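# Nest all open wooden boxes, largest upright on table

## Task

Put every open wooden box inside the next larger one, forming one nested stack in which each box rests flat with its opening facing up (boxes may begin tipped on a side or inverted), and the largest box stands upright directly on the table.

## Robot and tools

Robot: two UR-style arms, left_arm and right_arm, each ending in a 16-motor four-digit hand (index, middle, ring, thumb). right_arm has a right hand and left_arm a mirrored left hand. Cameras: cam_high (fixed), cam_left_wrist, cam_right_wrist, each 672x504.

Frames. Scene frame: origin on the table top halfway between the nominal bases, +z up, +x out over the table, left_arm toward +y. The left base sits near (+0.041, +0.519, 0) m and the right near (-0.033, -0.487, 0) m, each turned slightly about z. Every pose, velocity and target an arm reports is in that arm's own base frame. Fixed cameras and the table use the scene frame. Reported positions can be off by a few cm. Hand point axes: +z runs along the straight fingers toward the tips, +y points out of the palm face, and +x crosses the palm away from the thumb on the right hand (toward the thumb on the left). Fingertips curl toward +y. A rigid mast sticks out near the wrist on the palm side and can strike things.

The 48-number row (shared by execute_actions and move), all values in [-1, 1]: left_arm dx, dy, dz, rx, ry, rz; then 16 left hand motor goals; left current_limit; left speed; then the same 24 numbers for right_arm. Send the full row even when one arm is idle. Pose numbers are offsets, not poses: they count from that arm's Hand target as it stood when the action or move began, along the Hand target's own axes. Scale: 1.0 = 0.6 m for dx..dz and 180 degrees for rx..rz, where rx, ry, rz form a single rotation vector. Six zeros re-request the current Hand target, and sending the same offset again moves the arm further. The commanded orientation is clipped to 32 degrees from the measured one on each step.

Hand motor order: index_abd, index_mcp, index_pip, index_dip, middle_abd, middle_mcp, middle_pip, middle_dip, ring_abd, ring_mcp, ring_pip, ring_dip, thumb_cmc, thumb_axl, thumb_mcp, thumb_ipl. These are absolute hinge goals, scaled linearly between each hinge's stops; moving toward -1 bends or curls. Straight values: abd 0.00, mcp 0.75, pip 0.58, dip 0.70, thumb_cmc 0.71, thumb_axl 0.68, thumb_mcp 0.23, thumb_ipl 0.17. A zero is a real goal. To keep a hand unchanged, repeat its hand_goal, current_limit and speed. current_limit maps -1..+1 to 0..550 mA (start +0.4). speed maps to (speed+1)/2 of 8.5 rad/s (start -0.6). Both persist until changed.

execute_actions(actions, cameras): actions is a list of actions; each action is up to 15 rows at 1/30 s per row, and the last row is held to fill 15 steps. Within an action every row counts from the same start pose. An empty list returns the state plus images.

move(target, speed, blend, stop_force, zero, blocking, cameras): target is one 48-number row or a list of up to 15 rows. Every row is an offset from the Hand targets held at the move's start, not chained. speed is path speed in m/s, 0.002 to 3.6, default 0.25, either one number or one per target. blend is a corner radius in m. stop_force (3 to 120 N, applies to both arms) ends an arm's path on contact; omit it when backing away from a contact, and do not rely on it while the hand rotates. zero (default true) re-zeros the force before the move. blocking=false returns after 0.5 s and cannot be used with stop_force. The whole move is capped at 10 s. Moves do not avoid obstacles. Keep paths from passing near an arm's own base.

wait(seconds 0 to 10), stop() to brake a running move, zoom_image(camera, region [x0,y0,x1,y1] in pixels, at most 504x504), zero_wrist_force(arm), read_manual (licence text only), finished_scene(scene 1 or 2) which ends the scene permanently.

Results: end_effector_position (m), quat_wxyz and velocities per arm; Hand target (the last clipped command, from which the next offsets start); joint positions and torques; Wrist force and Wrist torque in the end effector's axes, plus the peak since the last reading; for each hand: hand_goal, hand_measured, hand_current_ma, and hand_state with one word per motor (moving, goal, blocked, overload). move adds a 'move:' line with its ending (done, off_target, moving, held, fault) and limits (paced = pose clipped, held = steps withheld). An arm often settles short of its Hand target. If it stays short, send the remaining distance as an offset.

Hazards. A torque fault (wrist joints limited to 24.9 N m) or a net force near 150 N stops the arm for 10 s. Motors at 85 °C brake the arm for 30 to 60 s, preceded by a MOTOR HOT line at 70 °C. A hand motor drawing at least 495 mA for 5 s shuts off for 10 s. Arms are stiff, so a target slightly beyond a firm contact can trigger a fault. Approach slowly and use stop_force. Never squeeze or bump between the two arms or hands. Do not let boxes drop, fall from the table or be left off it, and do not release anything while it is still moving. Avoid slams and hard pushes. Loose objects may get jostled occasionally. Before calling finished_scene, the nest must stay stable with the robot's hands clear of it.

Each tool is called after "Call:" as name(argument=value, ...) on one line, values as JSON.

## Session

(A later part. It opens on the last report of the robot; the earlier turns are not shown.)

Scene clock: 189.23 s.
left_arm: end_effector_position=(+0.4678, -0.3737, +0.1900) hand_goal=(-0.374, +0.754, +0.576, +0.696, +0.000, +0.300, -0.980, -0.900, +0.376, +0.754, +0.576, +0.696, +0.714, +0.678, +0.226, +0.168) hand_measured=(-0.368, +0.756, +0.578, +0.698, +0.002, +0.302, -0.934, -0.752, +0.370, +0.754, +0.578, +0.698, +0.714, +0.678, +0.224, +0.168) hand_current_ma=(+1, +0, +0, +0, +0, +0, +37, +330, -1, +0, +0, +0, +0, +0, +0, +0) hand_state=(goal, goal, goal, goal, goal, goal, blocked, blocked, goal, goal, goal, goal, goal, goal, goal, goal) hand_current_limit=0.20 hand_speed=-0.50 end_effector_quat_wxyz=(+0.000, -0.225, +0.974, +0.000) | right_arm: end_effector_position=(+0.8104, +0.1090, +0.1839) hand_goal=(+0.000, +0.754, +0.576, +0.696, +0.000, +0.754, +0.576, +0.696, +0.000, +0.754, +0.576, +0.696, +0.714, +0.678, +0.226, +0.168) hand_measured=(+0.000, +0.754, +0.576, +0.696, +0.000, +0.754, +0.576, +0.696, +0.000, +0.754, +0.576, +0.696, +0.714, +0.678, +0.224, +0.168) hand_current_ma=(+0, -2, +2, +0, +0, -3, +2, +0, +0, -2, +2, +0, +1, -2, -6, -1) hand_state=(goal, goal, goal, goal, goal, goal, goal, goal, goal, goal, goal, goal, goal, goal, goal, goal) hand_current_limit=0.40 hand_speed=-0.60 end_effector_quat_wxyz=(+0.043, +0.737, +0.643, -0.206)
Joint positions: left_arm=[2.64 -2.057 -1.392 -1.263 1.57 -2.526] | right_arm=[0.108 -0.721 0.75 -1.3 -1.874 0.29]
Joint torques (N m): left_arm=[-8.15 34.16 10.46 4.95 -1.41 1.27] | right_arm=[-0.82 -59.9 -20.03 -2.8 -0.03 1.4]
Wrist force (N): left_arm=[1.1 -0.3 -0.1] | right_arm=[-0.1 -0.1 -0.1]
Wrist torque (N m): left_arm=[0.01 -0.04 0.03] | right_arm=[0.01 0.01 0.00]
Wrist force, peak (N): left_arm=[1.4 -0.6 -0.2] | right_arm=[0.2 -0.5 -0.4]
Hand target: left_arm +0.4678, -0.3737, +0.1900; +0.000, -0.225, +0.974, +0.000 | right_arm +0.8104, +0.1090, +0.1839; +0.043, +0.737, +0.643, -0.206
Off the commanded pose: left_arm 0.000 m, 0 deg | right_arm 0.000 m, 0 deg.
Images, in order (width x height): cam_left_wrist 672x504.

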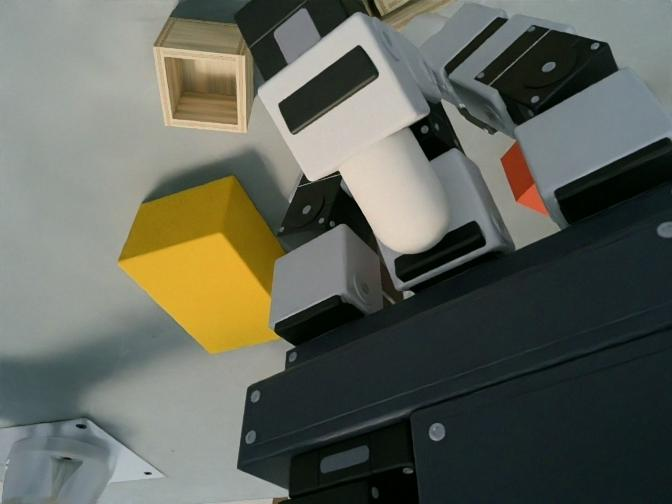

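Call:
move(target=[0.1852,0.0497,0,0,0,-0.0028,-0.375,0.754,0.576,0.696,0,0.3,-0.92,-0.72,0.375,0.754,0.576,0.696,0.714,0.678,0.226,0.168,0.2,-0.5,0,0,0,0,0,0,0,0.754,0.576,0.696,0,0.754,0.576,0.696,0,0.754,0.576,0.696,0.714,0.678,0.226,0.168,0.4,-0.6], speed=0.15, cameras=["cam_left_wrist","cam_high"])

Call:
zoom_image(camera="cam_high", region=[320, 150, 410, 240])

Scene clock: 192.27 s.
left_arm: end_effector_position=(+0.3549, -0.3956, +0.1900) hand_goal=(-0.374, +0.754, +0.576, +0.696, +0.000, +0.300, -0.920, -0.720, +0.376, +0.754, +0.576, +0.696, +0.714, +0.678, +0.226, +0.168) hand_measured=(-0.368, +0.756, +0.578, +0.698, +0.002, +0.302, -0.914, -0.720, +0.370, +0.754, +0.578, +0.698, +0.714, +0.678, +0.224, +0.168) hand_current_ma=(+0, +0, +0, +0, +0, +0, +1, +0, -1, +0, +0, +0, +0, +0, +0, +0) hand_state=(goal, goal, goal, goal, goal, goal, goal, goal, goal, goal, goal, goal, goal, goal, goal, goal) hand_current_limit=0.20 hand_speed=-0.50 end_effector_quat_wxyz=(+0.000, -0.229, +0.973, +0.000) | right_arm: end_effector_position=(+0.8104, +0.1090, +0.1839) hand_goal=(+0.000, +0.754, +0.576, +0.696, +0.000, +0.754, +0.576, +0.696, +0.000, +0.754, +0.576, +0.696, +0.714, +0.678, +0.226, +0.168) hand_measured=(+0.000, +0.754, +0.576, +0.696, +0.000, +0.754, +0.576, +0.696, +0.000, +0.754, +0.576, +0.696, +0.714, +0.678, +0.224, +0.168) hand_current_ma=(+0, -2, +2, +0, +0, -3, +2, +0, +0, -2, +2, +0, +1, -2, -6, -1) hand_state=(goal, goal, goal, goal, goal, goal, goal, goal, goal, goal, goal, goal, goal, goal, goal, goal) hand_current_limit=0.40 hand_speed=-0.60 end_effector_quat_wxyz=(+0.043, +0.737, +0.643, -0.206)
Joint positions: left_arm=[2.518 -1.907 -1.611 -1.194 1.57 -2.657] | right_arm=[0.108 -0.721 0.75 -1.3 -1.874 0.29]
Joint torques (N m): left_arm=[-8.07 53.38 10.95 5.04 1.39 -1.52] | right_arm=[-0.41 -59.65 -19.54 -2.72 0.04 1.58]
Wrist force (N): left_arm=[1.2 -0.6 -0.2] | right_arm=[0.1 -0.1 0.0]
Wrist torque (N m): left_arm=[-0.04 -0.06 0.24] | right_arm=[-0.01 -0.01 0.00]
Wrist force, peak (N): left_arm=[2.1 -0.3 0.1] | right_arm=[-0.1 -0.1 -0.6]
Hand target: left_arm +0.3548, -0.3956, +0.1900; +0.000, -0.229, +0.973, +0.000 | right_arm +0.8104, +0.1090, +0.1839; +0.043, +0.737, +0.643, -0.206
Off the commanded pose: left_arm 0.000 m, 0 deg | right_arm 0.000 m, 0 deg.
move: done
Images, in order (width x height): cam_high 672x504, cam_left_wrist 672x504.

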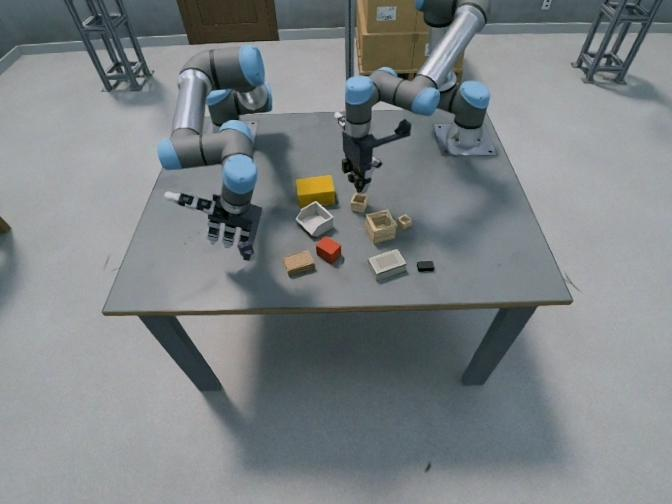

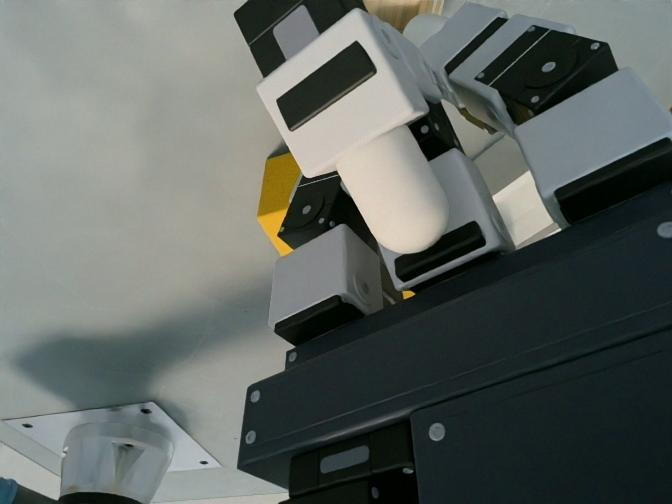

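Scaled by 5.600.

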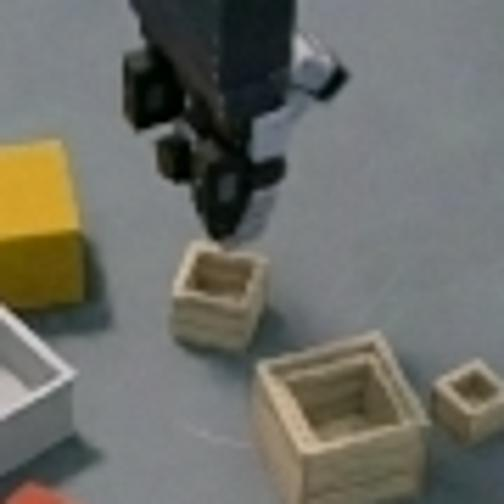

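Call:
move(target=[0,0,0.0807,0,0,0,-0.375,0.754,0.576,0.696,0,0.3,-0.92,-0.72,0.375,0.754,0.576,0.696,0.714,0.678,0.226,0.168,0.2,-0.5,0,0,0,0,0,0,0,0.754,0.576,0.696,0,0.754,0.576,0.696,0,0.754,0.576,0.696,0.714,0.678,0.226,0.168,0.4,-0.6], speed=0.03, stop_force=3, cameras=["cam_high"])

Call:
zoom_image(camera="cam_high", region=[330, 170, 390, 220])

Scene clock: 195.37 s.
left_arm: end_effector_position=(+0.3549, -0.3956, +0.1415) hand_goal=(-0.374, +0.754, +0.576, +0.696, +0.000, +0.300, -0.920, -0.720, +0.376, +0.754, +0.576, +0.696, +0.714, +0.678, +0.226, +0.168) hand_measured=(-0.370, +0.754, +0.578, +0.698, +0.002, +0.302, -0.914, -0.720, +0.378, +0.754, +0.578, +0.698, +0.714, +0.678, +0.224, +0.168) hand_current_ma=(+0, +0, +0, +0, +0, +0, +1, +0, +0, +0, +0, +0, +0, +0, +0, +0) hand_state=(goal, goal, goal, goal, goal, goal, goal, goal, goal, goal, goal, goal, goal, goal, goal, goal) hand_current_limit=0.20 hand_speed=-0.50 end_effector_quat_wxyz=(+0.000, -0.229, +0.973, +0.000) | right_arm: end_effector_position=(+0.8104, +0.1090, +0.1839) hand_goal=(+0.000, +0.754, +0.576, +0.696, +0.000, +0.754, +0.576, +0.696, +0.000, +0.754, +0.576, +0.696, +0.714, +0.678, +0.226, +0.168) hand_measured=(+0.000, +0.754, +0.576, +0.696, +0.000, +0.754, +0.576, +0.696, +0.000, +0.754, +0.576, +0.696, +0.714, +0.678, +0.224, +0.168) hand_current_ma=(+0, -2, +2, +0, +0, -3, +2, +0, +0, -2, +2, +0, +1, -2, -6, -1) hand_state=(goal, goal, goal, goal, goal, goal, goal, goal, goal, goal, goal, goal, goal, goal, goal, goal) hand_current_limit=0.40 hand_speed=-0.60 end_effector_quat_wxyz=(+0.043, +0.737, +0.643, -0.206)
Joint positions: left_arm=[2.518 -1.955 -1.679 -1.078 1.57 -2.657] | right_arm=[0.108 -0.721 0.75 -1.3 -1.874 0.29]
Joint torques (N m): left_arm=[-7.46 27.9 7.98 5.14 1.11 -1.23] | right_arm=[0.14 -59.88 -19.56 -2.91 0.09 1.64]
Wrist force (N): left_arm=[0.8 -0.1 -0.9] | right_arm=[0.0 -0.1 -0.2]
Wrist torque (N m): left_arm=[0.04 0.03 0.20] | right_arm=[0.02 0.01 -0.01]
Wrist force, peak (N): left_arm=[1.2 -1.0 -0.4] | right_arm=[0.0 -0.3 -0.5]
Hand target: left_arm +0.3549, -0.3956, +0.1415; +0.000, -0.229, +0.973, +0.000 | right_arm +0.8104, +0.1090, +0.1839; +0.043, +0.737, +0.643, -0.206
Off the commanded pose: left_arm 0.000 m, 0 deg | right_arm 0.000 m, 0 deg.
move: done
Images, in order (width x height): cam_high 672x504.

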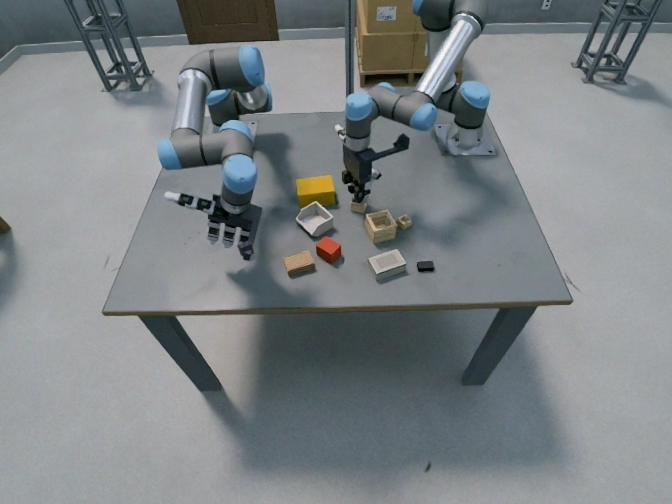

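Scaled by 8.400.

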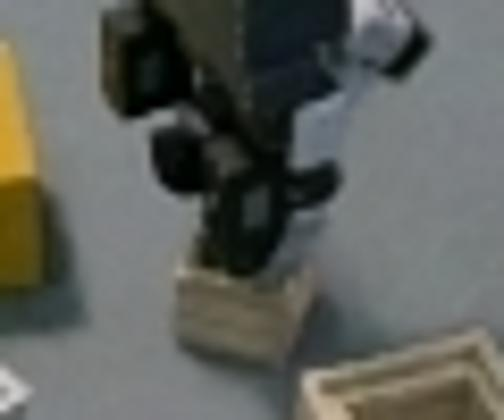

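Call:
move(target=[0,0,0,0,0,0,0.1,0.754,0.576,0.696,0,0.3,-0.92,-0.72,-0.1,0.754,0.576,0.696,0.714,0.678,0.226,0.168,0,-0.85,0,0,0,0,0,0,0,0.754,0.576,0.696,0,0.754,0.576,0.696,0,0.754,0.576,0.696,0.714,0.678,0.226,0.168,0.4,-0.6], speed=0.03, cameras=["cam_high"])

Call:
zoom_image(camera="cam_high", region=[330, 170, 390, 220])

Scene clock: 196.87 s.
left_arm: end_effector_position=(+0.3549, -0.3956, +0.1415) hand_goal=(+0.100, +0.754, +0.576, +0.696, +0.000, +0.300, -0.920, -0.720, -0.100, +0.754, +0.576, +0.696, +0.714, +0.678, +0.226, +0.168) hand_measured=(-0.354, +0.754, +0.578, +0.698, +0.002, +0.302, -0.914, -0.720, +0.366, +0.754, +0.578, +0.698, +0.714, +0.678, +0.224, +0.168) hand_current_ma=(-275, +0, +0, +0, +0, +0, +1, +0, +275, +0, +0, +0, +0, +0, +0, +0) hand_state=(blocked, goal, goal, goal, goal, goal, goal, goal, blocked, goal, goal, goal, goal, goal, goal, goal) hand_current_limit=0.00 hand_speed=-0.85 end_effector_quat_wxyz=(+0.000, -0.229, +0.973, +0.000) | right_arm: end_effector_position=(+0.8104, +0.1090, +0.1839) hand_goal=(+0.000, +0.754, +0.576, +0.696, +0.000, +0.754, +0.576, +0.696, +0.000, +0.754, +0.576, +0.696, +0.714, +0.678, +0.226, +0.168) hand_measured=(+0.000, +0.754, +0.576, +0.696, +0.000, +0.754, +0.576, +0.696, +0.000, +0.754, +0.576, +0.696, +0.714, +0.678, +0.224, +0.168) hand_current_ma=(+0, -2, +2, +0, +0, -3, +2, +0, +0, -2, +2, +0, +1, -2, -6, -1) hand_state=(goal, goal, goal, goal, goal, goal, goal, goal, goal, goal, goal, goal, goal, goal, goal, goal) hand_current_limit=0.40 hand_speed=-0.60 end_effector_quat_wxyz=(+0.043, +0.737, +0.643, -0.206)
Joint positions: left_arm=[2.518 -1.955 -1.679 -1.078 1.57 -2.657] | right_arm=[0.108 -0.721 0.75 -1.3 -1.874 0.29]
Joint torques (N m): left_arm=[-7.59 27.05 9.04 4.46 0.96 -1.25] | right_arm=[-0.79 -59.71 -19.03 -2.76 -0.09 1.6]
Wrist force (N): left_arm=[0.7 0.0 -3.7] | right_arm=[-0.2 -0.2 -0.2]
Wrist torque (N m): left_arm=[0.29 -0.14 0.20] | right_arm=[-0.01 0.02 -0.02]
Wrist force, peak (N): left_arm=[1.0 0.0 -3.8] | right_arm=[-0.2 -0.1 -0.5]
Hand target: left_arm +0.3549, -0.3956, +0.1415; +0.000, -0.229, +0.973, +0.000 | right_arm +0.8104, +0.1090, +0.1839; +0.043, +0.737, +0.643, -0.206
Off the commanded pose: left_arm 0.000 m, 0 deg | right_arm 0.000 m, 0 deg.
move: done
Images, in order (width x height): cam_high 672x504.

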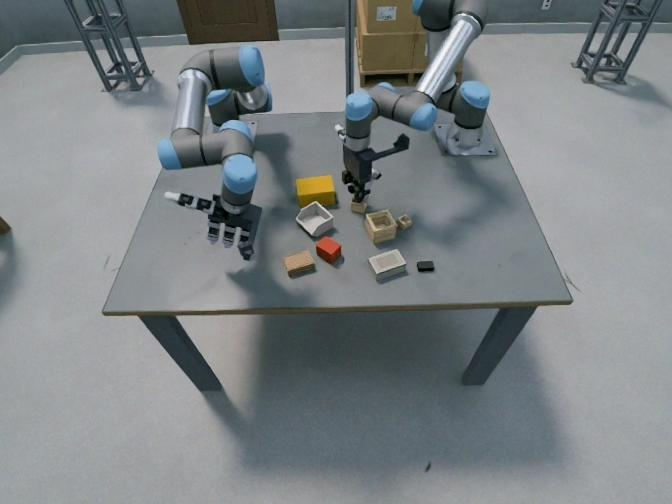

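Scaled by 8.400.

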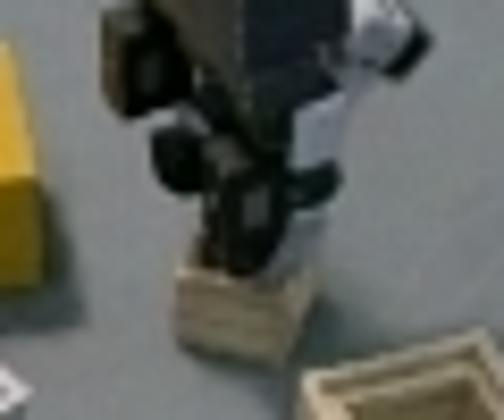

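Call:
move(target=[0,0,-0.05,0,0,0,0.1,0.754,0.576,0.696,0,0.3,-0.92,-0.72,-0.1,0.754,0.576,0.696,0.714,0.678,0.226,0.168,0,-0.85,0,0,0,0,0,0,0,0.754,0.576,0.696,0,0.754,0.576,0.696,0,0.754,0.576,0.696,0.714,0.678,0.226,0.168,0.4,-0.6], speed=0.03, cameras=["cam_high"])

Call:
zoom_image(camera="cam_high", region=[330, 170, 390, 220])

Scene clock: 199.17 s.
left_arm: end_effector_position=(+0.3548, -0.3956, +0.1715) hand_goal=(+0.100, +0.754, +0.576, +0.696, +0.000, +0.300, -0.920, -0.720, -0.100, +0.754, +0.576, +0.696, +0.714, +0.678, +0.226, +0.168) hand_measured=(-0.352, +0.754, +0.578, +0.698, +0.002, +0.302, -0.914, -0.720, +0.366, +0.754, +0.578, +0.698, +0.714, +0.678, +0.224, +0.168) hand_current_ma=(-275, +0, +0, +0, +0, +0, +1, +0, +275, +0, +0, +0, +0, +0, +0, +0) hand_state=(blocked, goal, goal, goal, goal, goal, goal, goal, blocked, goal, goal, goal, goal, goal, goal, goal) hand_current_limit=0.00 hand_speed=-0.85 end_effector_quat_wxyz=(+0.000, -0.229, +0.973, +0.000) | right_arm: end_effector_position=(+0.8104, +0.1090, +0.1839) hand_goal=(+0.000, +0.754, +0.576, +0.696, +0.000, +0.754, +0.576, +0.696, +0.000, +0.754, +0.576, +0.696, +0.714, +0.678, +0.226, +0.168) hand_measured=(+0.000, +0.754, +0.576, +0.696, +0.000, +0.754, +0.576, +0.696, +0.000, +0.754, +0.576, +0.696, +0.714, +0.678, +0.224, +0.168) hand_current_ma=(+0, -2, +2, +0, +0, -3, +2, +0, +0, -2, +2, +0, +1, -2, -6, -1) hand_state=(goal, goal, goal, goal, goal, goal, goal, goal, goal, goal, goal, goal, goal, goal, goal, goal) hand_current_limit=0.40 hand_speed=-0.60 end_effector_quat_wxyz=(+0.043, +0.737, +0.643, -0.206)
Joint positions: left_arm=[2.518 -1.924 -1.638 -1.15 1.57 -2.657] | right_arm=[0.108 -0.721 0.75 -1.3 -1.874 0.29]
Joint torques (N m): left_arm=[-2.89 54.09 37 0.09 0.69 -0.15] | right_arm=[-0.85 -59.58 -19.25 -2.99 0.23 1.51]
Wrist force (N): left_arm=[1.0 -0.1 0.3] | right_arm=[0.1 0.0 -0.3]
Wrist torque (N m): left_arm=[-0.02 -0.01 0.21] | right_arm=[0.03 -0.01 0.01]
Wrist force, peak (N): left_arm=[0.4 -0.3 -4.1] | right_arm=[-0.3 -0.3 -0.5]
Hand target: left_arm +0.3548, -0.3956, +0.1715; +0.000, -0.229, +0.973, +0.000 | right_arm +0.8104, +0.1090, +0.1839; +0.043, +0.737, +0.643, -0.206
Off the commanded pose: left_arm 0.000 m, 0 deg | right_arm 0.000 m, 0 deg.
move: done
Images, in order (width x height): cam_high 672x504.

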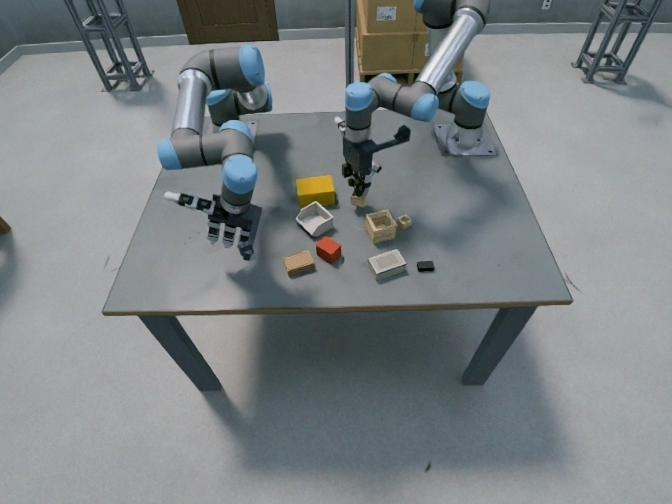

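Scaled by 8.400.

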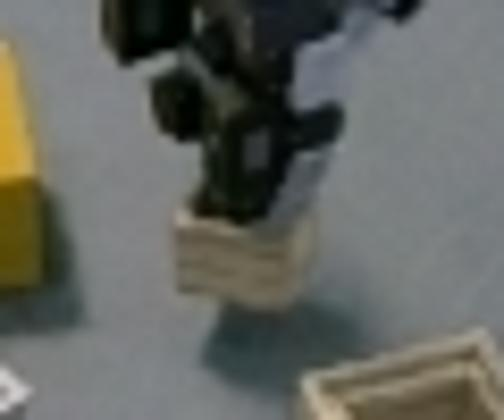

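Call:
move(target=[[0,0,-0.0975,0,0,0,0.1,0.754,0.576,0.696,0,0.3,-0.92,-0.72,-0.1,0.754,0.576,0.696,0.714,0.678,0.226,0.168,0,-0.85,0,0,0,0,0,0,0,0.754,0.576,0.696,0,0.754,0.576,0.696,0,0.754,0.576,0.696,0.714,0.678,0.226,0.168,0.4,-0.6],[-0.172,-0.034,-0.0975,0,0,-0.1933,0.1,0.754,0.576,0.696,0,0.3,-0.92,-0.72,-0.1,0.754,0.576,0.696,0.714,0.678,0.226,0.168,0,-0.85,0,0,0,0,0,0,0,0.754,0.576,0.696,0,0.754,0.576,0.696,0,0.754,0.576,0.696,0.714,0.678,0.226,0.168,0.4,-0.6]], speed=0.12, blend=0.01, cameras=["cam_left_wrist","cam_high"])

Call:
zoom_image(camera="cam_high", region=[340, 170, 430, 260])

Call:
zoom_image(camera="cam_left_wrist", region=[100, 0, 450, 150])

Scene clock: 205.63 s.
left_arm: end_effector_position=(+0.4563, -0.3678, +0.2301) hand_goal=(+0.100, +0.754, +0.576, +0.696, +0.000, +0.300, -0.920, -0.720, -0.100, +0.754, +0.576, +0.696, +0.714, +0.678, +0.226, +0.168) hand_measured=(-0.352, +0.754, +0.578, +0.698, +0.002, +0.302, -0.916, -0.720, +0.366, +0.754, +0.578, +0.698, +0.714, +0.678, +0.224, +0.168) hand_current_ma=(-275, +0, +0, +0, +0, +0, +1, +0, +275, +0, +0, +0, +0, +0, +0, +0) hand_state=(blocked, goal, goal, goal, goal, goal, goal, goal, blocked, goal, goal, goal, goal, goal, goal, goal) hand_current_limit=0.00 hand_speed=-0.85 end_effector_quat_wxyz=(+0.000, -0.509, +0.860, +0.000) | right_arm: end_effector_position=(+0.8104, +0.1090, +0.1839) hand_goal=(+0.000, +0.754, +0.576, +0.696, +0.000, +0.754, +0.576, +0.696, +0.000, +0.754, +0.576, +0.696, +0.714, +0.678, +0.226, +0.168) hand_measured=(+0.000, +0.754, +0.576, +0.696, +0.000, +0.754, +0.576, +0.696, +0.000, +0.754, +0.576, +0.696, +0.714, +0.678, +0.224, +0.168) hand_current_ma=(+0, -2, +2, +0, +0, -3, +2, +0, +0, -2, +2, +0, +1, -2, -6, -1) hand_state=(goal, goal, goal, goal, goal, goal, goal, goal, goal, goal, goal, goal, goal, goal, goal, goal) hand_current_limit=0.40 hand_speed=-0.60 end_effector_quat_wxyz=(+0.043, +0.737, +0.643, -0.206)
Joint positions: left_arm=[2.721 -1.988 -1.389 -1.335 1.57 -3.061] | right_arm=[0.108 -0.721 0.75 -1.3 -1.874 0.29]
Joint torques (N m): left_arm=[5.28 31.45 37.75 0.24 0.42 -1.59] | right_arm=[-0.15 -59.75 -19 -2.97 0.22 1.71]
Wrist force (N): left_arm=[1.1 0.2 0.6] | right_arm=[0.0 0.0 -0.2]
Wrist torque (N m): left_arm=[0.01 -0.04 0.22] | right_arm=[0.02 0.01 -0.01]
Wrist force, peak (N): left_arm=[1.7 -0.3 -0.3] | right_arm=[-0.3 -0.5 -0.3]
Hand target: left_arm +0.4563, -0.3678, +0.2301; +0.000, -0.510, +0.860, +0.000 | right_arm +0.8104, +0.1090, +0.1839; +0.043, +0.737, +0.643, -0.206
Off the commanded pose: left_arm 0.000 m, 0 deg | right_arm 0.000 m, 0 deg.
move: done
Images, in order (width x height): cam_high 672x504, cam_left_wrist 672x504.

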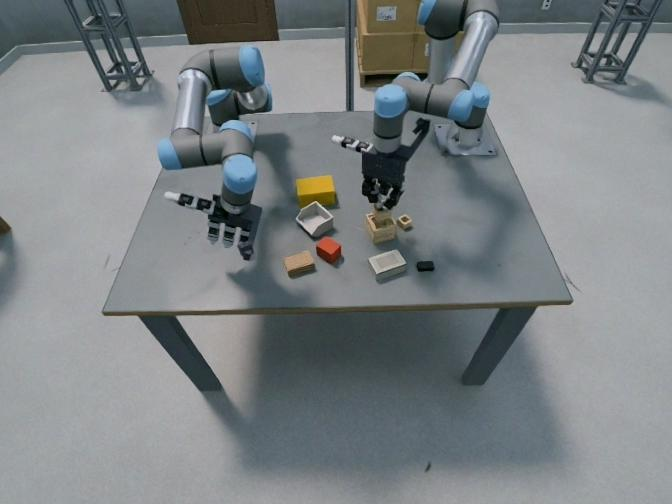

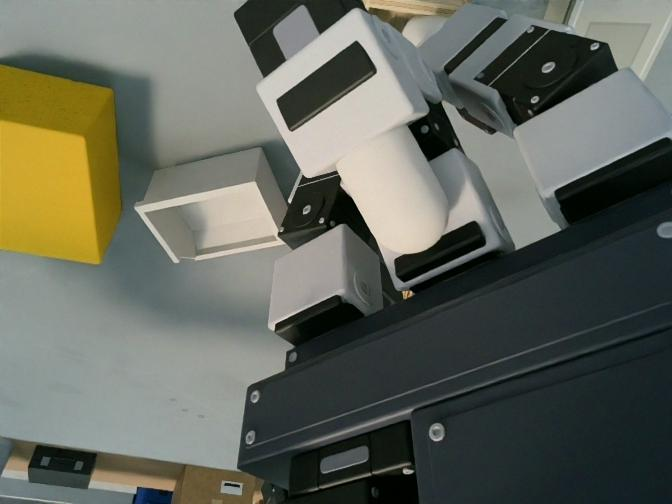

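Scaled by 5.600.

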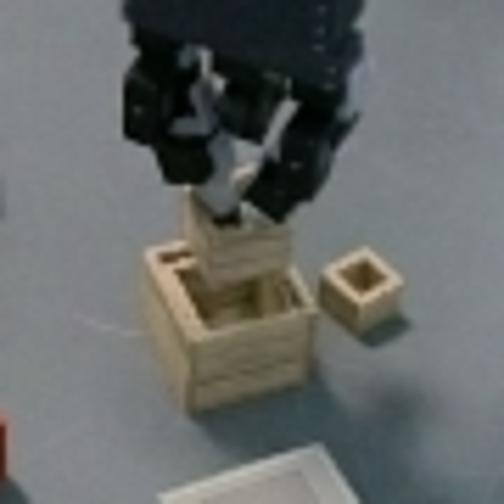

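Scaled by 1.440.

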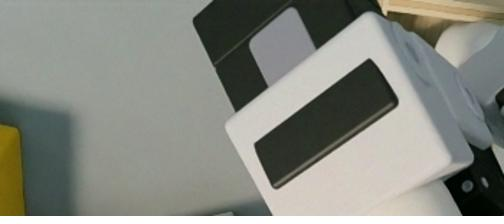

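Call:
move(target=[[0,0,0.03,0,0,0,0.1,0.754,0.576,0.696,0,0.3,-0.92,-0.72,-0.1,0.754,0.576,0.696,0.714,0.678,0.226,0.168,0,-0.85,0,0,0,0,0,0,0,0.754,0.576,0.696,0,0.754,0.576,0.696,0,0.754,0.576,0.696,0.714,0.678,0.226,0.168,0.4,-0.6],[0,0,0.1325,0,0,0,0.1,0.754,0.576,0.696,0,0.3,-0.92,-0.72,-0.1,0.754,0.576,0.696,0.714,0.678,0.226,0.168,0,-0.85,0,0,0,0,0,0,0,0.754,0.576,0.696,0,0.754,0.576,0.696,0,0.754,0.576,0.696,0.714,0.678,0.226,0.168,0.4,-0.6]], speed=[0.06,0.025], stop_force=3, cameras=["cam_left_wrist","cam_high"])

Call:
zoom_image(camera="cam_high", region=[340, 170, 430, 260])

Scene clock: 210.60 s.
left_arm: end_effector_position=(+0.4563, -0.3679, +0.1518) hand_goal=(+0.100, +0.754, +0.576, +0.696, +0.000, +0.300, -0.920, -0.720, -0.100, +0.754, +0.576, +0.696, +0.714, +0.678, +0.226, +0.168) hand_measured=(-0.352, +0.754, +0.578, +0.698, +0.002, +0.302, -0.916, -0.720, +0.366, +0.752, +0.578, +0.698, +0.714, +0.678, +0.224, +0.168) hand_current_ma=(-275, +0, +0, +0, +0, +0, +1, +0, +275, +0, +0, +0, +0, +0, +0, +0) hand_state=(blocked, goal, goal, goal, goal, goal, goal, goal, blocked, goal, goal, goal, goal, goal, goal, goal) hand_current_limit=0.00 hand_speed=-0.85 end_effector_quat_wxyz=(+0.000, -0.510, +0.860, +0.000) | right_arm: end_effector_position=(+0.8104, +0.1090, +0.1839) hand_goal=(+0.000, +0.754, +0.576, +0.696, +0.000, +0.754, +0.576, +0.696, +0.000, +0.754, +0.576, +0.696, +0.714, +0.678, +0.226, +0.168) hand_measured=(+0.000, +0.754, +0.576, +0.696, +0.000, +0.754, +0.576, +0.696, +0.000, +0.754, +0.576, +0.696, +0.714, +0.678, +0.224, +0.168) hand_current_ma=(+0, -2, +2, +0, +0, -3, +2, +0, +0, -2, +2, +0, +1, -2, -6, -1) hand_state=(goal, goal, goal, goal, goal, goal, goal, goal, goal, goal, goal, goal, goal, goal, goal, goal) hand_current_limit=0.40 hand_speed=-0.60 end_effector_quat_wxyz=(+0.043, +0.737, +0.643, -0.206)
Joint positions: left_arm=[2.721 -2.047 -1.511 -1.153 1.57 -3.061] | right_arm=[0.108 -0.721 0.75 -1.3 -1.874 0.29]
Joint torques (N m): left_arm=[-7.14 57.5 34.33 0.55 -1.12 -1.23] | right_arm=[-0.65 -60.13 -19.24 -2.97 0.14 1.78]
Wrist force (N): left_arm=[0.9 -0.1 -2.9] | right_arm=[-0.2 0.0 -0.3]
Wrist torque (N m): left_arm=[0.27 -0.08 0.20] | right_arm=[0.03 0.03 -0.02]
Wrist force, peak (N): left_arm=[0.6 -0.9 -11.2] | right_arm=[0.0 -0.3 -0.6]
Hand target: left_arm +0.4563, -0.3679, +0.1518; +0.000, -0.510, +0.860, +0.000 (not the last commanded pose) | right_arm +0.8104, +0.1090, +0.1839; +0.043, +0.737, +0.643, -0.206
Off the commanded pose: left_arm 0.001 m, 0 deg | right_arm 0.000 m, 0 deg.
move: contact (left_arm); path passed 1 of 2 targets
Images, in order (width x height): cam_high 672x504, cam_left_wrist 672x504.

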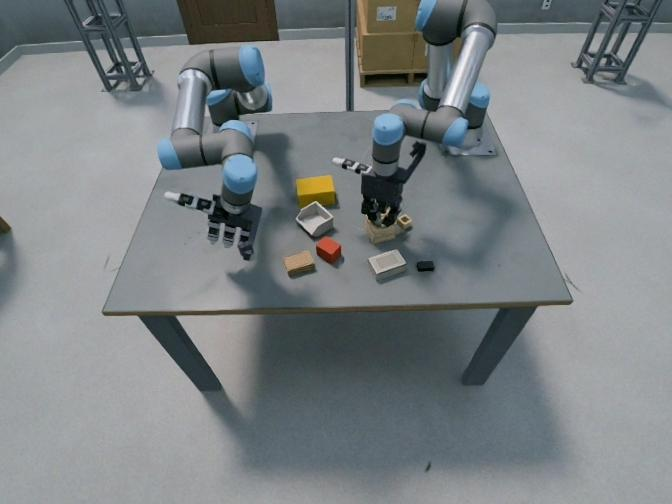

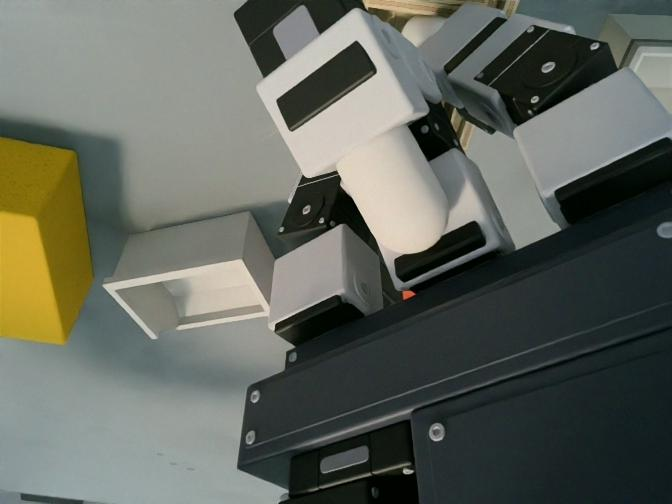

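Scaled by 5.600.

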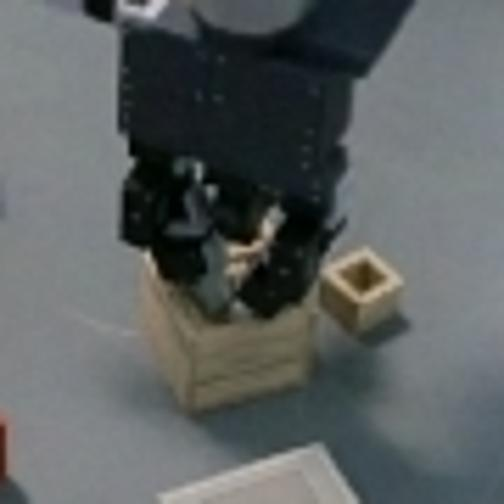

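Call:
move(target=[0,0,0,0,0,0,-0.375,0.754,0.576,0.696,0,0.3,-0.92,-0.72,0.375,0.754,0.576,0.696,0.714,0.678,0.226,0.168,0,-0.85,0,0,0,0,0,0,0,0.754,0.576,0.696,0,0.754,0.576,0.696,0,0.754,0.576,0.696,0.714,0.678,0.226,0.168,0.4,-0.6], speed=0.05)

Call:
move(target=[[0,0,-0.0417,0,0,0,-0.375,0.754,0.576,0.696,0,0.3,-0.92,-0.72,0.375,0.754,0.576,0.696,0.714,0.678,0.226,0.168,0,-0.85,0,0,0,0,0,0,0,0.754,0.576,0.696,0,0.754,0.576,0.696,0,0.754,0.576,0.696,0.714,0.678,0.226,0.168,0.4,-0.6],[0,0,-0.1333,0,0,0,-0.375,0.754,0.576,0.696,0,0.3,-0.92,-0.72,0.375,0.754,0.576,0.696,0.714,0.678,0.226,0.168,0,-0.85,0,0,0,0,0,0,0,0.754,0.576,0.696,0,0.754,0.576,0.696,0,0.754,0.576,0.696,0.714,0.678,0.226,0.168,0.4,-0.6]], speed=[0.03,0.15], blend=0.005, cameras=["cam_left_wrist","cam_high"])

Call:
zoom_image(camera="cam_high", region=[340, 170, 430, 260])

Scene clock: 212.37 s.
left_arm: end_effector_position=(+0.4563, -0.3679, +0.1518) hand_goal=(-0.374, +0.754, +0.576, +0.696, +0.000, +0.300, -0.920, -0.720, +0.376, +0.754, +0.576, +0.696, +0.714, +0.678, +0.226, +0.168) hand_measured=(-0.370, +0.754, +0.578, +0.698, +0.002, +0.302, -0.916, -0.720, +0.380, +0.752, +0.578, +0.698, +0.714, +0.678, +0.224, +0.168) hand_current_ma=(+0, +0, +0, +0, +0, +0, +1, +0, +0, +0, +0, +0, +0, +0, +0, +0) hand_state=(goal, goal, goal, goal, goal, goal, goal, goal, goal, goal, goal, goal, goal, goal, goal, goal) hand_current_limit=0.00 hand_speed=-0.85 end_effector_quat_wxyz=(+0.000, -0.510, +0.860, +0.000) | right_arm: end_effector_position=(+0.8104, +0.1090, +0.1839) hand_goal=(+0.000, +0.754, +0.576, +0.696, +0.000, +0.754, +0.576, +0.696, +0.000, +0.754, +0.576, +0.696, +0.714, +0.678, +0.226, +0.168) hand_measured=(+0.000, +0.754, +0.576, +0.696, +0.000, +0.754, +0.576, +0.696, +0.000, +0.754, +0.576, +0.696, +0.714, +0.678, +0.224, +0.168) hand_current_ma=(+0, -2, +2, +0, +0, -3, +2, +0, +0, -2, +2, +0, +1, -2, -6, -1) hand_state=(goal, goal, goal, goal, goal, goal, goal, goal, goal, goal, goal, goal, goal, goal, goal, goal) hand_current_limit=0.40 hand_speed=-0.60 end_effector_quat_wxyz=(+0.043, +0.737, +0.643, -0.206)
Joint positions: left_arm=[2.721 -2.047 -1.511 -1.153 1.57 -3.061] | right_arm=[0.108 -0.721 0.75 -1.3 -1.874 0.29]
Joint torques (N m): left_arm=[-7.06 58.28 34.32 2.95 -0.67 -0.91] | right_arm=[-0.78 -60.08 -18.78 -2.98 0.25 1.84]
Wrist force (N): left_arm=[1.1 -0.1 -0.1] | right_arm=[0.0 -0.3 -0.2]
Wrist torque (N m): left_arm=[0.03 0.00 0.22] | right_arm=[-0.02 0.00 0.00]
Wrist force, peak (N): left_arm=[1.3 -0.5 -2.9] | right_arm=[-0.1 -0.2 -0.6]
Hand target: left_arm +0.4563, -0.3679, +0.1518; +0.000, -0.510, +0.860, +0.000 | right_arm +0.8104, +0.1090, +0.1839; +0.043, +0.737, +0.643, -0.206
Off the commanded pose: left_arm 0.000 m, 0 deg | right_arm 0.000 m, 0 deg.
move: done

Scene clock: 214.07 s.
left_arm: end_effector_position=(+0.4563, -0.3678, +0.2317) hand_goal=(-0.374, +0.754, +0.576, +0.696, +0.000, +0.300, -0.920, -0.720, +0.376, +0.754, +0.576, +0.696, +0.714, +0.678, +0.226, +0.168) hand_measured=(-0.370, +0.754, +0.578, +0.698, +0.002, +0.302, -0.916, -0.720, +0.378, +0.752, +0.578, +0.698, +0.714, +0.678, +0.224, +0.168) hand_current_ma=(+0, +0, +0, +0, +0, +0, +1, +0, +0, +0, +0, +0, +0, +0, +0, +0) hand_state=(goal, goal, goal, goal, goal, goal, goal, goal, goal, goal, goal, goal, goal, goal, goal, goal) hand_current_limit=0.00 hand_speed=-0.85 end_effector_quat_wxyz=(+0.000, -0.510, +0.860, +0.000) | right_arm: end_effector_position=(+0.8104, +0.1090, +0.1839) hand_goal=(+0.000, +0.754, +0.576, +0.696, +0.000, +0.754, +0.576, +0.696, +0.000, +0.754, +0.576, +0.696, +0.714, +0.678, +0.226, +0.168) hand_measured=(+0.000, +0.754, +0.576, +0.696, +0.000, +0.754, +0.576, +0.696, +0.000, +0.754, +0.576, +0.696, +0.714, +0.678, +0.224, +0.168) hand_current_ma=(+0, -2, +2, +0, +0, -3, +2, +0, +0, -2, +2, +0, +1, -2, -6, -1) hand_state=(goal, goal, goal, goal, goal, goal, goal, goal, goal, goal, goal, goal, goal, goal, goal, goal) hand_current_limit=0.40 hand_speed=-0.60 end_effector_quat_wxyz=(+0.043, +0.737, +0.643, -0.206)
Joint positions: left_arm=[2.721 -1.987 -1.386 -1.339 1.57 -3.061] | right_arm=[0.108 -0.721 0.75 -1.3 -1.874 0.29]
Joint torques (N m): left_arm=[5.82 58.57 37.23 -0.04 1.11 0.58] | right_arm=[0.23 -59.84 -18.83 -3.04 0.18 1.9]
Wrist force (N): left_arm=[0.9 0.0 0.2] | right_arm=[-0.1 -0.1 -0.5]
Wrist torque (N m): left_arm=[0.01 -0.02 0.20] | right_arm=[0.03 0.02 -0.01]
Wrist force, peak (N): left_arm=[1.3 -0.2 -1.1] | right_arm=[-0.3 -0.2 -0.4]
Hand target: left_arm +0.4563, -0.3678, +0.2318; +0.000, -0.510, +0.860, +0.000 | right_arm +0.8104, +0.1090, +0.1839; +0.043, +0.737, +0.643, -0.206
Off the commanded pose: left_arm 0.000 m, 0 deg | right_arm 0.000 m, 0 deg.
move: done
Images, in order (width x height): cam_high 672x504, cam_left_wrist 672x504.

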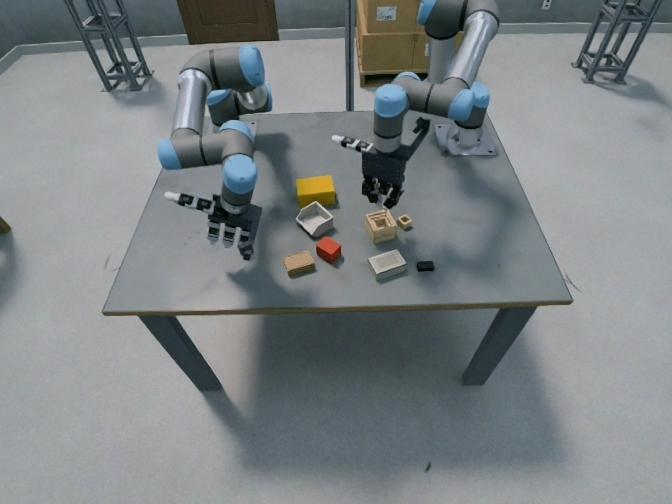

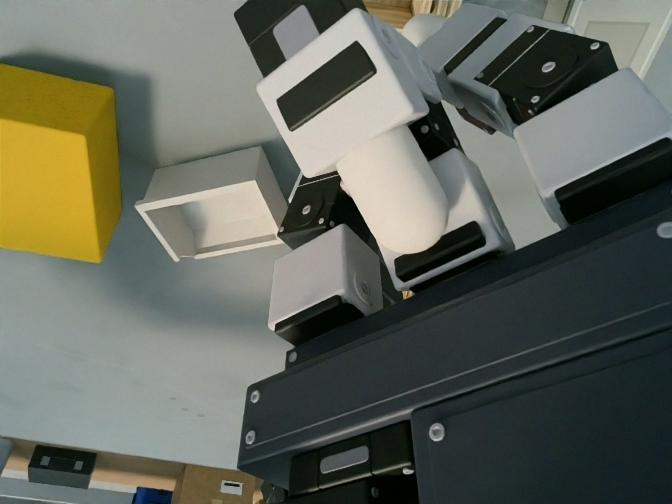

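Scaled by 5.600.

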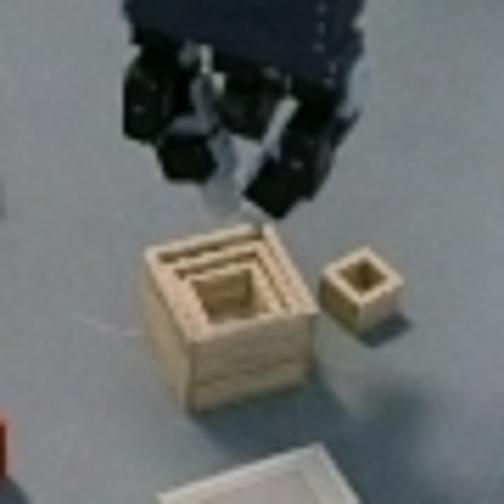

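Call:
move(target=[-0.364,0.0678,0.1197,0,0,0.0822,0.115,0.754,0.576,0.696,0,0.3,-0.92,-0.72,0,0.96,0.96,0.96,0.714,0.678,0.226,0.168,0.4,-0.6,0,0,0,0,0,0,0,0.754,0.576,0.696,0,0.754,0.576,0.696,0,0.754,0.576,0.696,0.714,0.678,0.226,0.168,0.4,-0.6], speed=0.22)

Call:
execute_actions(actions=[[[0,0,0,0,0,0,0.115,0.754,0.576,0.696,-0.115,0.754,0.576,0.696,0,0.96,0.96,0.96,0.714,0.678,0.226,0.168,0.4,-0.5,0,0,0,0,0,0,0,0.754,0.576,0.696,0,0.754,0.576,0.696,0,0.754,0.576,0.696,0.714,0.678,0.226,0.168,0.4,-0.6]]], cameras=["cam_left_wrist","cam_high"])

Call:
zoom_image(camera="cam_left_wrist", region=[100, 80, 350, 280])

Scene clock: 224.27 s.
left_arm: end_effector_position=(+0.5256, -0.1568, +0.1598) hand_goal=(+0.116, +0.754, +0.576, +0.696, +0.000, +0.300, -0.920, -0.720, +0.000, +0.960, +0.960, +0.960, +0.714, +0.678, +0.226, +0.168) hand_measured=(+0.112, +0.754, +0.578, +0.698, +0.002, +0.302, -0.916, -0.720, +0.002, +0.950, +0.954, +0.956, +0.714, +0.678, +0.224, +0.168) hand_current_ma=(+0, +0, +0, +0, +0, +0, +1, +0, +0, -2, -1, +0, +0, +0, +0, +0) hand_state=(goal, goal, goal, goal, goal, goal, goal, goal, goal, goal, goal, goal, goal, goal, goal, goal) hand_current_limit=0.40 hand_speed=-0.60 end_effector_quat_wxyz=(+0.000, -0.395, +0.919, +0.000) | right_arm: end_effector_position=(+0.8104, +0.1090, +0.1839) hand_goal=(+0.000, +0.754, +0.576, +0.696, +0.000, +0.754, +0.576, +0.696, +0.000, +0.754, +0.576, +0.696, +0.714, +0.678, +0.226, +0.168) hand_measured=(+0.000, +0.754, +0.576, +0.696, +0.000, +0.754, +0.576, +0.696, +0.000, +0.754, +0.576, +0.696, +0.714, +0.678, +0.224, +0.168) hand_current_ma=(+0, -2, +2, +0, +0, -3, +2, +0, +0, -2, +2, +0, +1, -2, -6, -1) hand_state=(goal, goal, goal, goal, goal, goal, goal, goal, goal, goal, goal, goal, goal, goal, goal, goal) hand_current_limit=0.40 hand_speed=-0.60 end_effector_quat_wxyz=(+0.043, +0.737, +0.643, -0.206)
Joint positions: left_arm=[3.035 -1.969 -1.606 -1.137 1.57 -2.489] | right_arm=[0.108 -0.721 0.75 -1.3 -1.874 0.29]
Joint torques (N m): left_arm=[6.58 30 9.12 5.18 -1.32 1.17] | right_arm=[-0.29 -60.15 -18.56 -3.12 0.19 1.87]
Wrist force (N): left_arm=[0.7 -0.4 -0.1] | right_arm=[0.1 0.0 -0.1]
Wrist torque (N m): left_arm=[-0.04 -0.01 0.02] | right_arm=[0.01 -0.01 0.00]
Wrist force, peak (N): left_arm=[2.3 -0.1 -0.5] | right_arm=[-0.5 -0.3 -0.5]
Hand target: left_arm +0.5256, -0.1568, +0.1598; +0.000, -0.395, +0.919, +0.000 | right_arm +0.8104, +0.1090, +0.1839; +0.043, +0.737, +0.643, -0.206
Off the commanded pose: left_arm 0.000 m, 0 deg | right_arm 0.000 m, 0 deg.
move: done

Scene clock: 225.40 s.
left_arm: end_effector_position=(+0.5256, -0.1568, +0.1598) hand_goal=(+0.116, +0.754, +0.576, +0.696, -0.114, +0.754, +0.576, +0.696, +0.000, +0.960, +0.960, +0.960, +0.714, +0.678, +0.226, +0.168) hand_measured=(+0.112, +0.754, +0.578, +0.698, -0.110, +0.752, +0.574, +0.694, +0.002, +0.950, +0.954, +0.956, +0.714, +0.678, +0.224, +0.168) hand_current_ma=(+0, +0, +0, +0, +0, +0, +0, +0, +0, -2, -1, +0, +0, +0, +0, +0) hand_state=(goal, goal, goal, goal, goal, goal, goal, goal, goal, goal, goal, goal, goal, goal, goal, goal) hand_current_limit=0.40 hand_speed=-0.50 end_effector_quat_wxyz=(+0.000, -0.395, +0.919, +0.000) | right_arm: end_effector_position=(+0.8104, +0.1090, +0.1839) hand_goal=(+0.000, +0.754, +0.576, +0.696, +0.000, +0.754, +0.576, +0.696, +0.000, +0.754, +0.576, +0.696, +0.714, +0.678, +0.226, +0.168) hand_measured=(+0.000, +0.754, +0.576, +0.696, +0.000, +0.754, +0.576, +0.696, +0.000, +0.754, +0.576, +0.696, +0.714, +0.678, +0.224, +0.168) hand_current_ma=(+0, -2, +2, +0, +0, -3, +2, +0, +0, -2, +2, +0, +1, -2, -6, -1) hand_state=(goal, goal, goal, goal, goal, goal, goal, goal, goal, goal, goal, goal, goal, goal, goal, goal) hand_current_limit=0.40 hand_speed=-0.60 end_effector_quat_wxyz=(+0.043, +0.737, +0.643, -0.206)
Joint positions: left_arm=[3.035 -1.969 -1.606 -1.137 1.57 -2.489] | right_arm=[0.108 -0.721 0.75 -1.3 -1.874 0.29]
Joint torques (N m): left_arm=[6.86 30.06 8.25 4.68 -0.99 1.14] | right_arm=[-0.29 -59.99 -18.86 -2.98 0.27 1.98]
Wrist force (N): left_arm=[0.8 -0.7 -0.2] | right_arm=[-0.1 -0.5 0.0]
Wrist torque (N m): left_arm=[-0.09 -0.02 0.03] | right_arm=[-0.06 0.01 -0.02]
Wrist force, peak (N): left_arm=[1.1 -0.7 -0.2] | right_arm=[0.1 -0.3 -0.6]
Hand target: left_arm +0.5256, -0.1568, +0.1598; +0.000, -0.395, +0.919, +0.000 | right_arm +0.8104, +0.1090, +0.1839; +0.043, +0.737, +0.643, -0.206
Off the commanded pose: left_arm 0.000 m, 0 deg | right_arm 0.000 m, 0 deg.
Images, in order (width x height): cam_high 672x504, cam_left_wrist 672x504.

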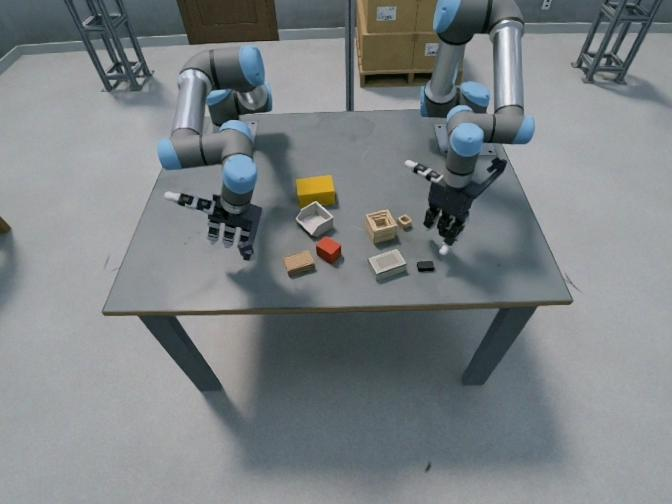

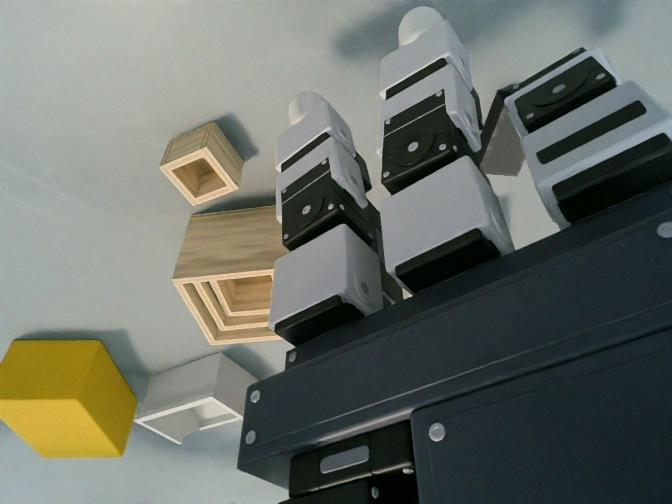

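Scaled by 2.016.

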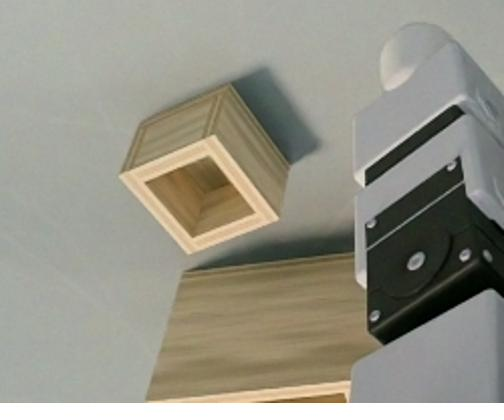

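Call:
move(target=[0.1755,-0.0092,-0.0003,0,0,0.0806,0.115,0.754,0.576,0.696,-0.115,0.754,0.576,0.696,0,0.96,0.96,0.96,0.714,0.678,0.226,0.168,0.4,-0.5,0,0,0,0,0,0,0,0.754,0.576,0.696,0,0.754,0.576,0.696,0,0.754,0.576,0.696,0.714,0.678,0.226,0.168,0.4,-0.6], speed=0.12, cameras=["cam_left_wrist","cam_high"])

Call:
zoom_image(camera="cam_left_wrist", region=[220, 0, 470, 150])

Call:
zoom_image(camera="cam_high", region=[360, 170, 440, 250])

Scene clock: 230.87 s.
left_arm: end_effector_position=(+0.4572, -0.2369, +0.1600) hand_goal=(+0.116, +0.754, +0.576, +0.696, -0.114, +0.754, +0.576, +0.696, +0.000, +0.960, +0.960, +0.960, +0.714, +0.678, +0.226, +0.168) hand_measured=(+0.112, +0.754, +0.578, +0.698, -0.110, +0.752, +0.574, +0.694, +0.002, +0.950, +0.954, +0.956, +0.714, +0.678, +0.224, +0.168) hand_current_ma=(+0, +0, +0, +0, +0, +0, +0, +0, +0, -2, -1, +0, +0, +0, +0, +0) hand_state=(goal, goal, goal, goal, goal, goal, goal, goal, goal, goal, goal, goal, goal, goal, goal, goal) hand_current_limit=0.40 hand_speed=-0.50 end_effector_quat_wxyz=(+0.000, -0.275, +0.961, +0.000) | right_arm: end_effector_position=(+0.8104, +0.1090, +0.1839) hand_goal=(+0.000, +0.754, +0.576, +0.696, +0.000, +0.754, +0.576, +0.696, +0.000, +0.754, +0.576, +0.696, +0.714, +0.678, +0.226, +0.168) hand_measured=(+0.000, +0.754, +0.576, +0.696, +0.000, +0.754, +0.576, +0.696, +0.000, +0.754, +0.576, +0.696, +0.714, +0.678, +0.224, +0.168) hand_current_ma=(+0, -2, +2, +0, +0, -3, +2, +0, +0, -2, +2, +0, +1, -2, -6, -1) hand_state=(goal, goal, goal, goal, goal, goal, goal, goal, goal, goal, goal, goal, goal, goal, goal, goal) hand_current_limit=0.40 hand_speed=-0.60 end_effector_quat_wxyz=(+0.043, +0.737, +0.643, -0.206)
Joint positions: left_arm=[2.848 -1.893 -1.713 -1.105 1.57 -2.422] | right_arm=[0.108 -0.721 0.75 -1.3 -1.874 0.29]
Joint torques (N m): left_arm=[-8.68 51.62 9.97 5.14 1.19 1.27] | right_arm=[-0.31 -60.24 -18.66 -3.19 0.3 1.89]
Wrist force (N): left_arm=[0.9 -0.3 -0.1] | right_arm=[-0.1 0.0 -0.2]
Wrist torque (N m): left_arm=[-0.07 -0.02 0.03] | right_arm=[0.03 0.02 -0.01]
Wrist force, peak (N): left_arm=[1.7 -0.6 -0.2] | right_arm=[-0.3 0.2 -0.6]
Hand target: left_arm +0.4571, -0.2369, +0.1600; +0.000, -0.275, +0.961, +0.000 | right_arm +0.8104, +0.1090, +0.1839; +0.043, +0.737, +0.643, -0.206
Off the commanded pose: left_arm 0.000 m, 0 deg | right_arm 0.000 m, 0 deg.
move: done
Images, in order (width x height): cam_high 672x504, cam_left_wrist 672x504.

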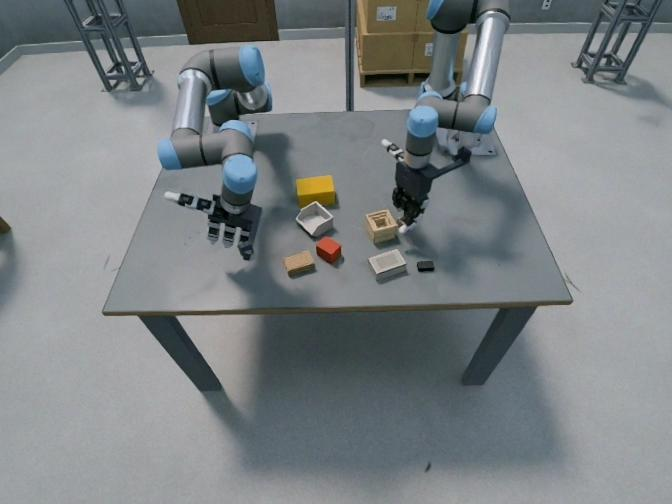

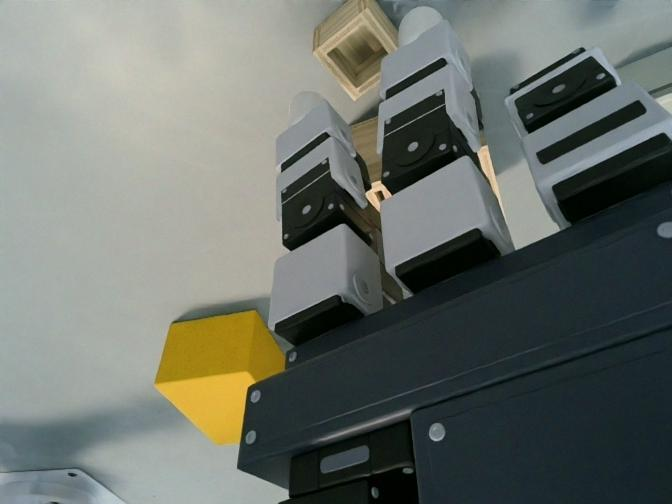

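Scaled by 2.016.

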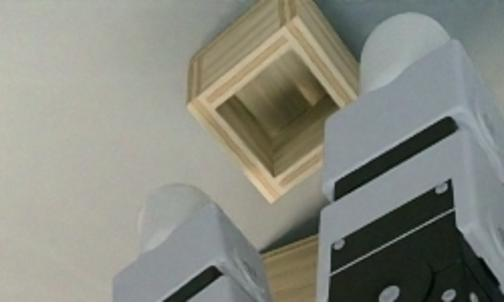

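Scaled by 6.300.

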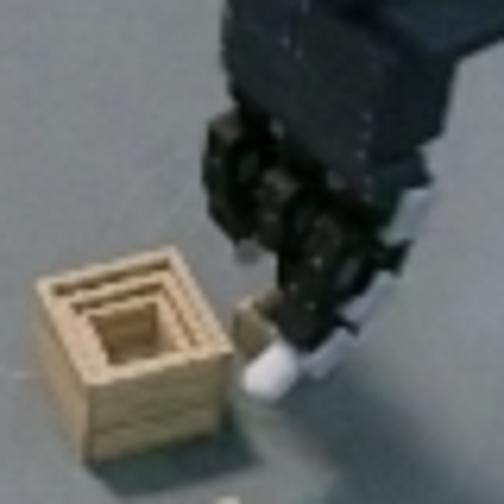

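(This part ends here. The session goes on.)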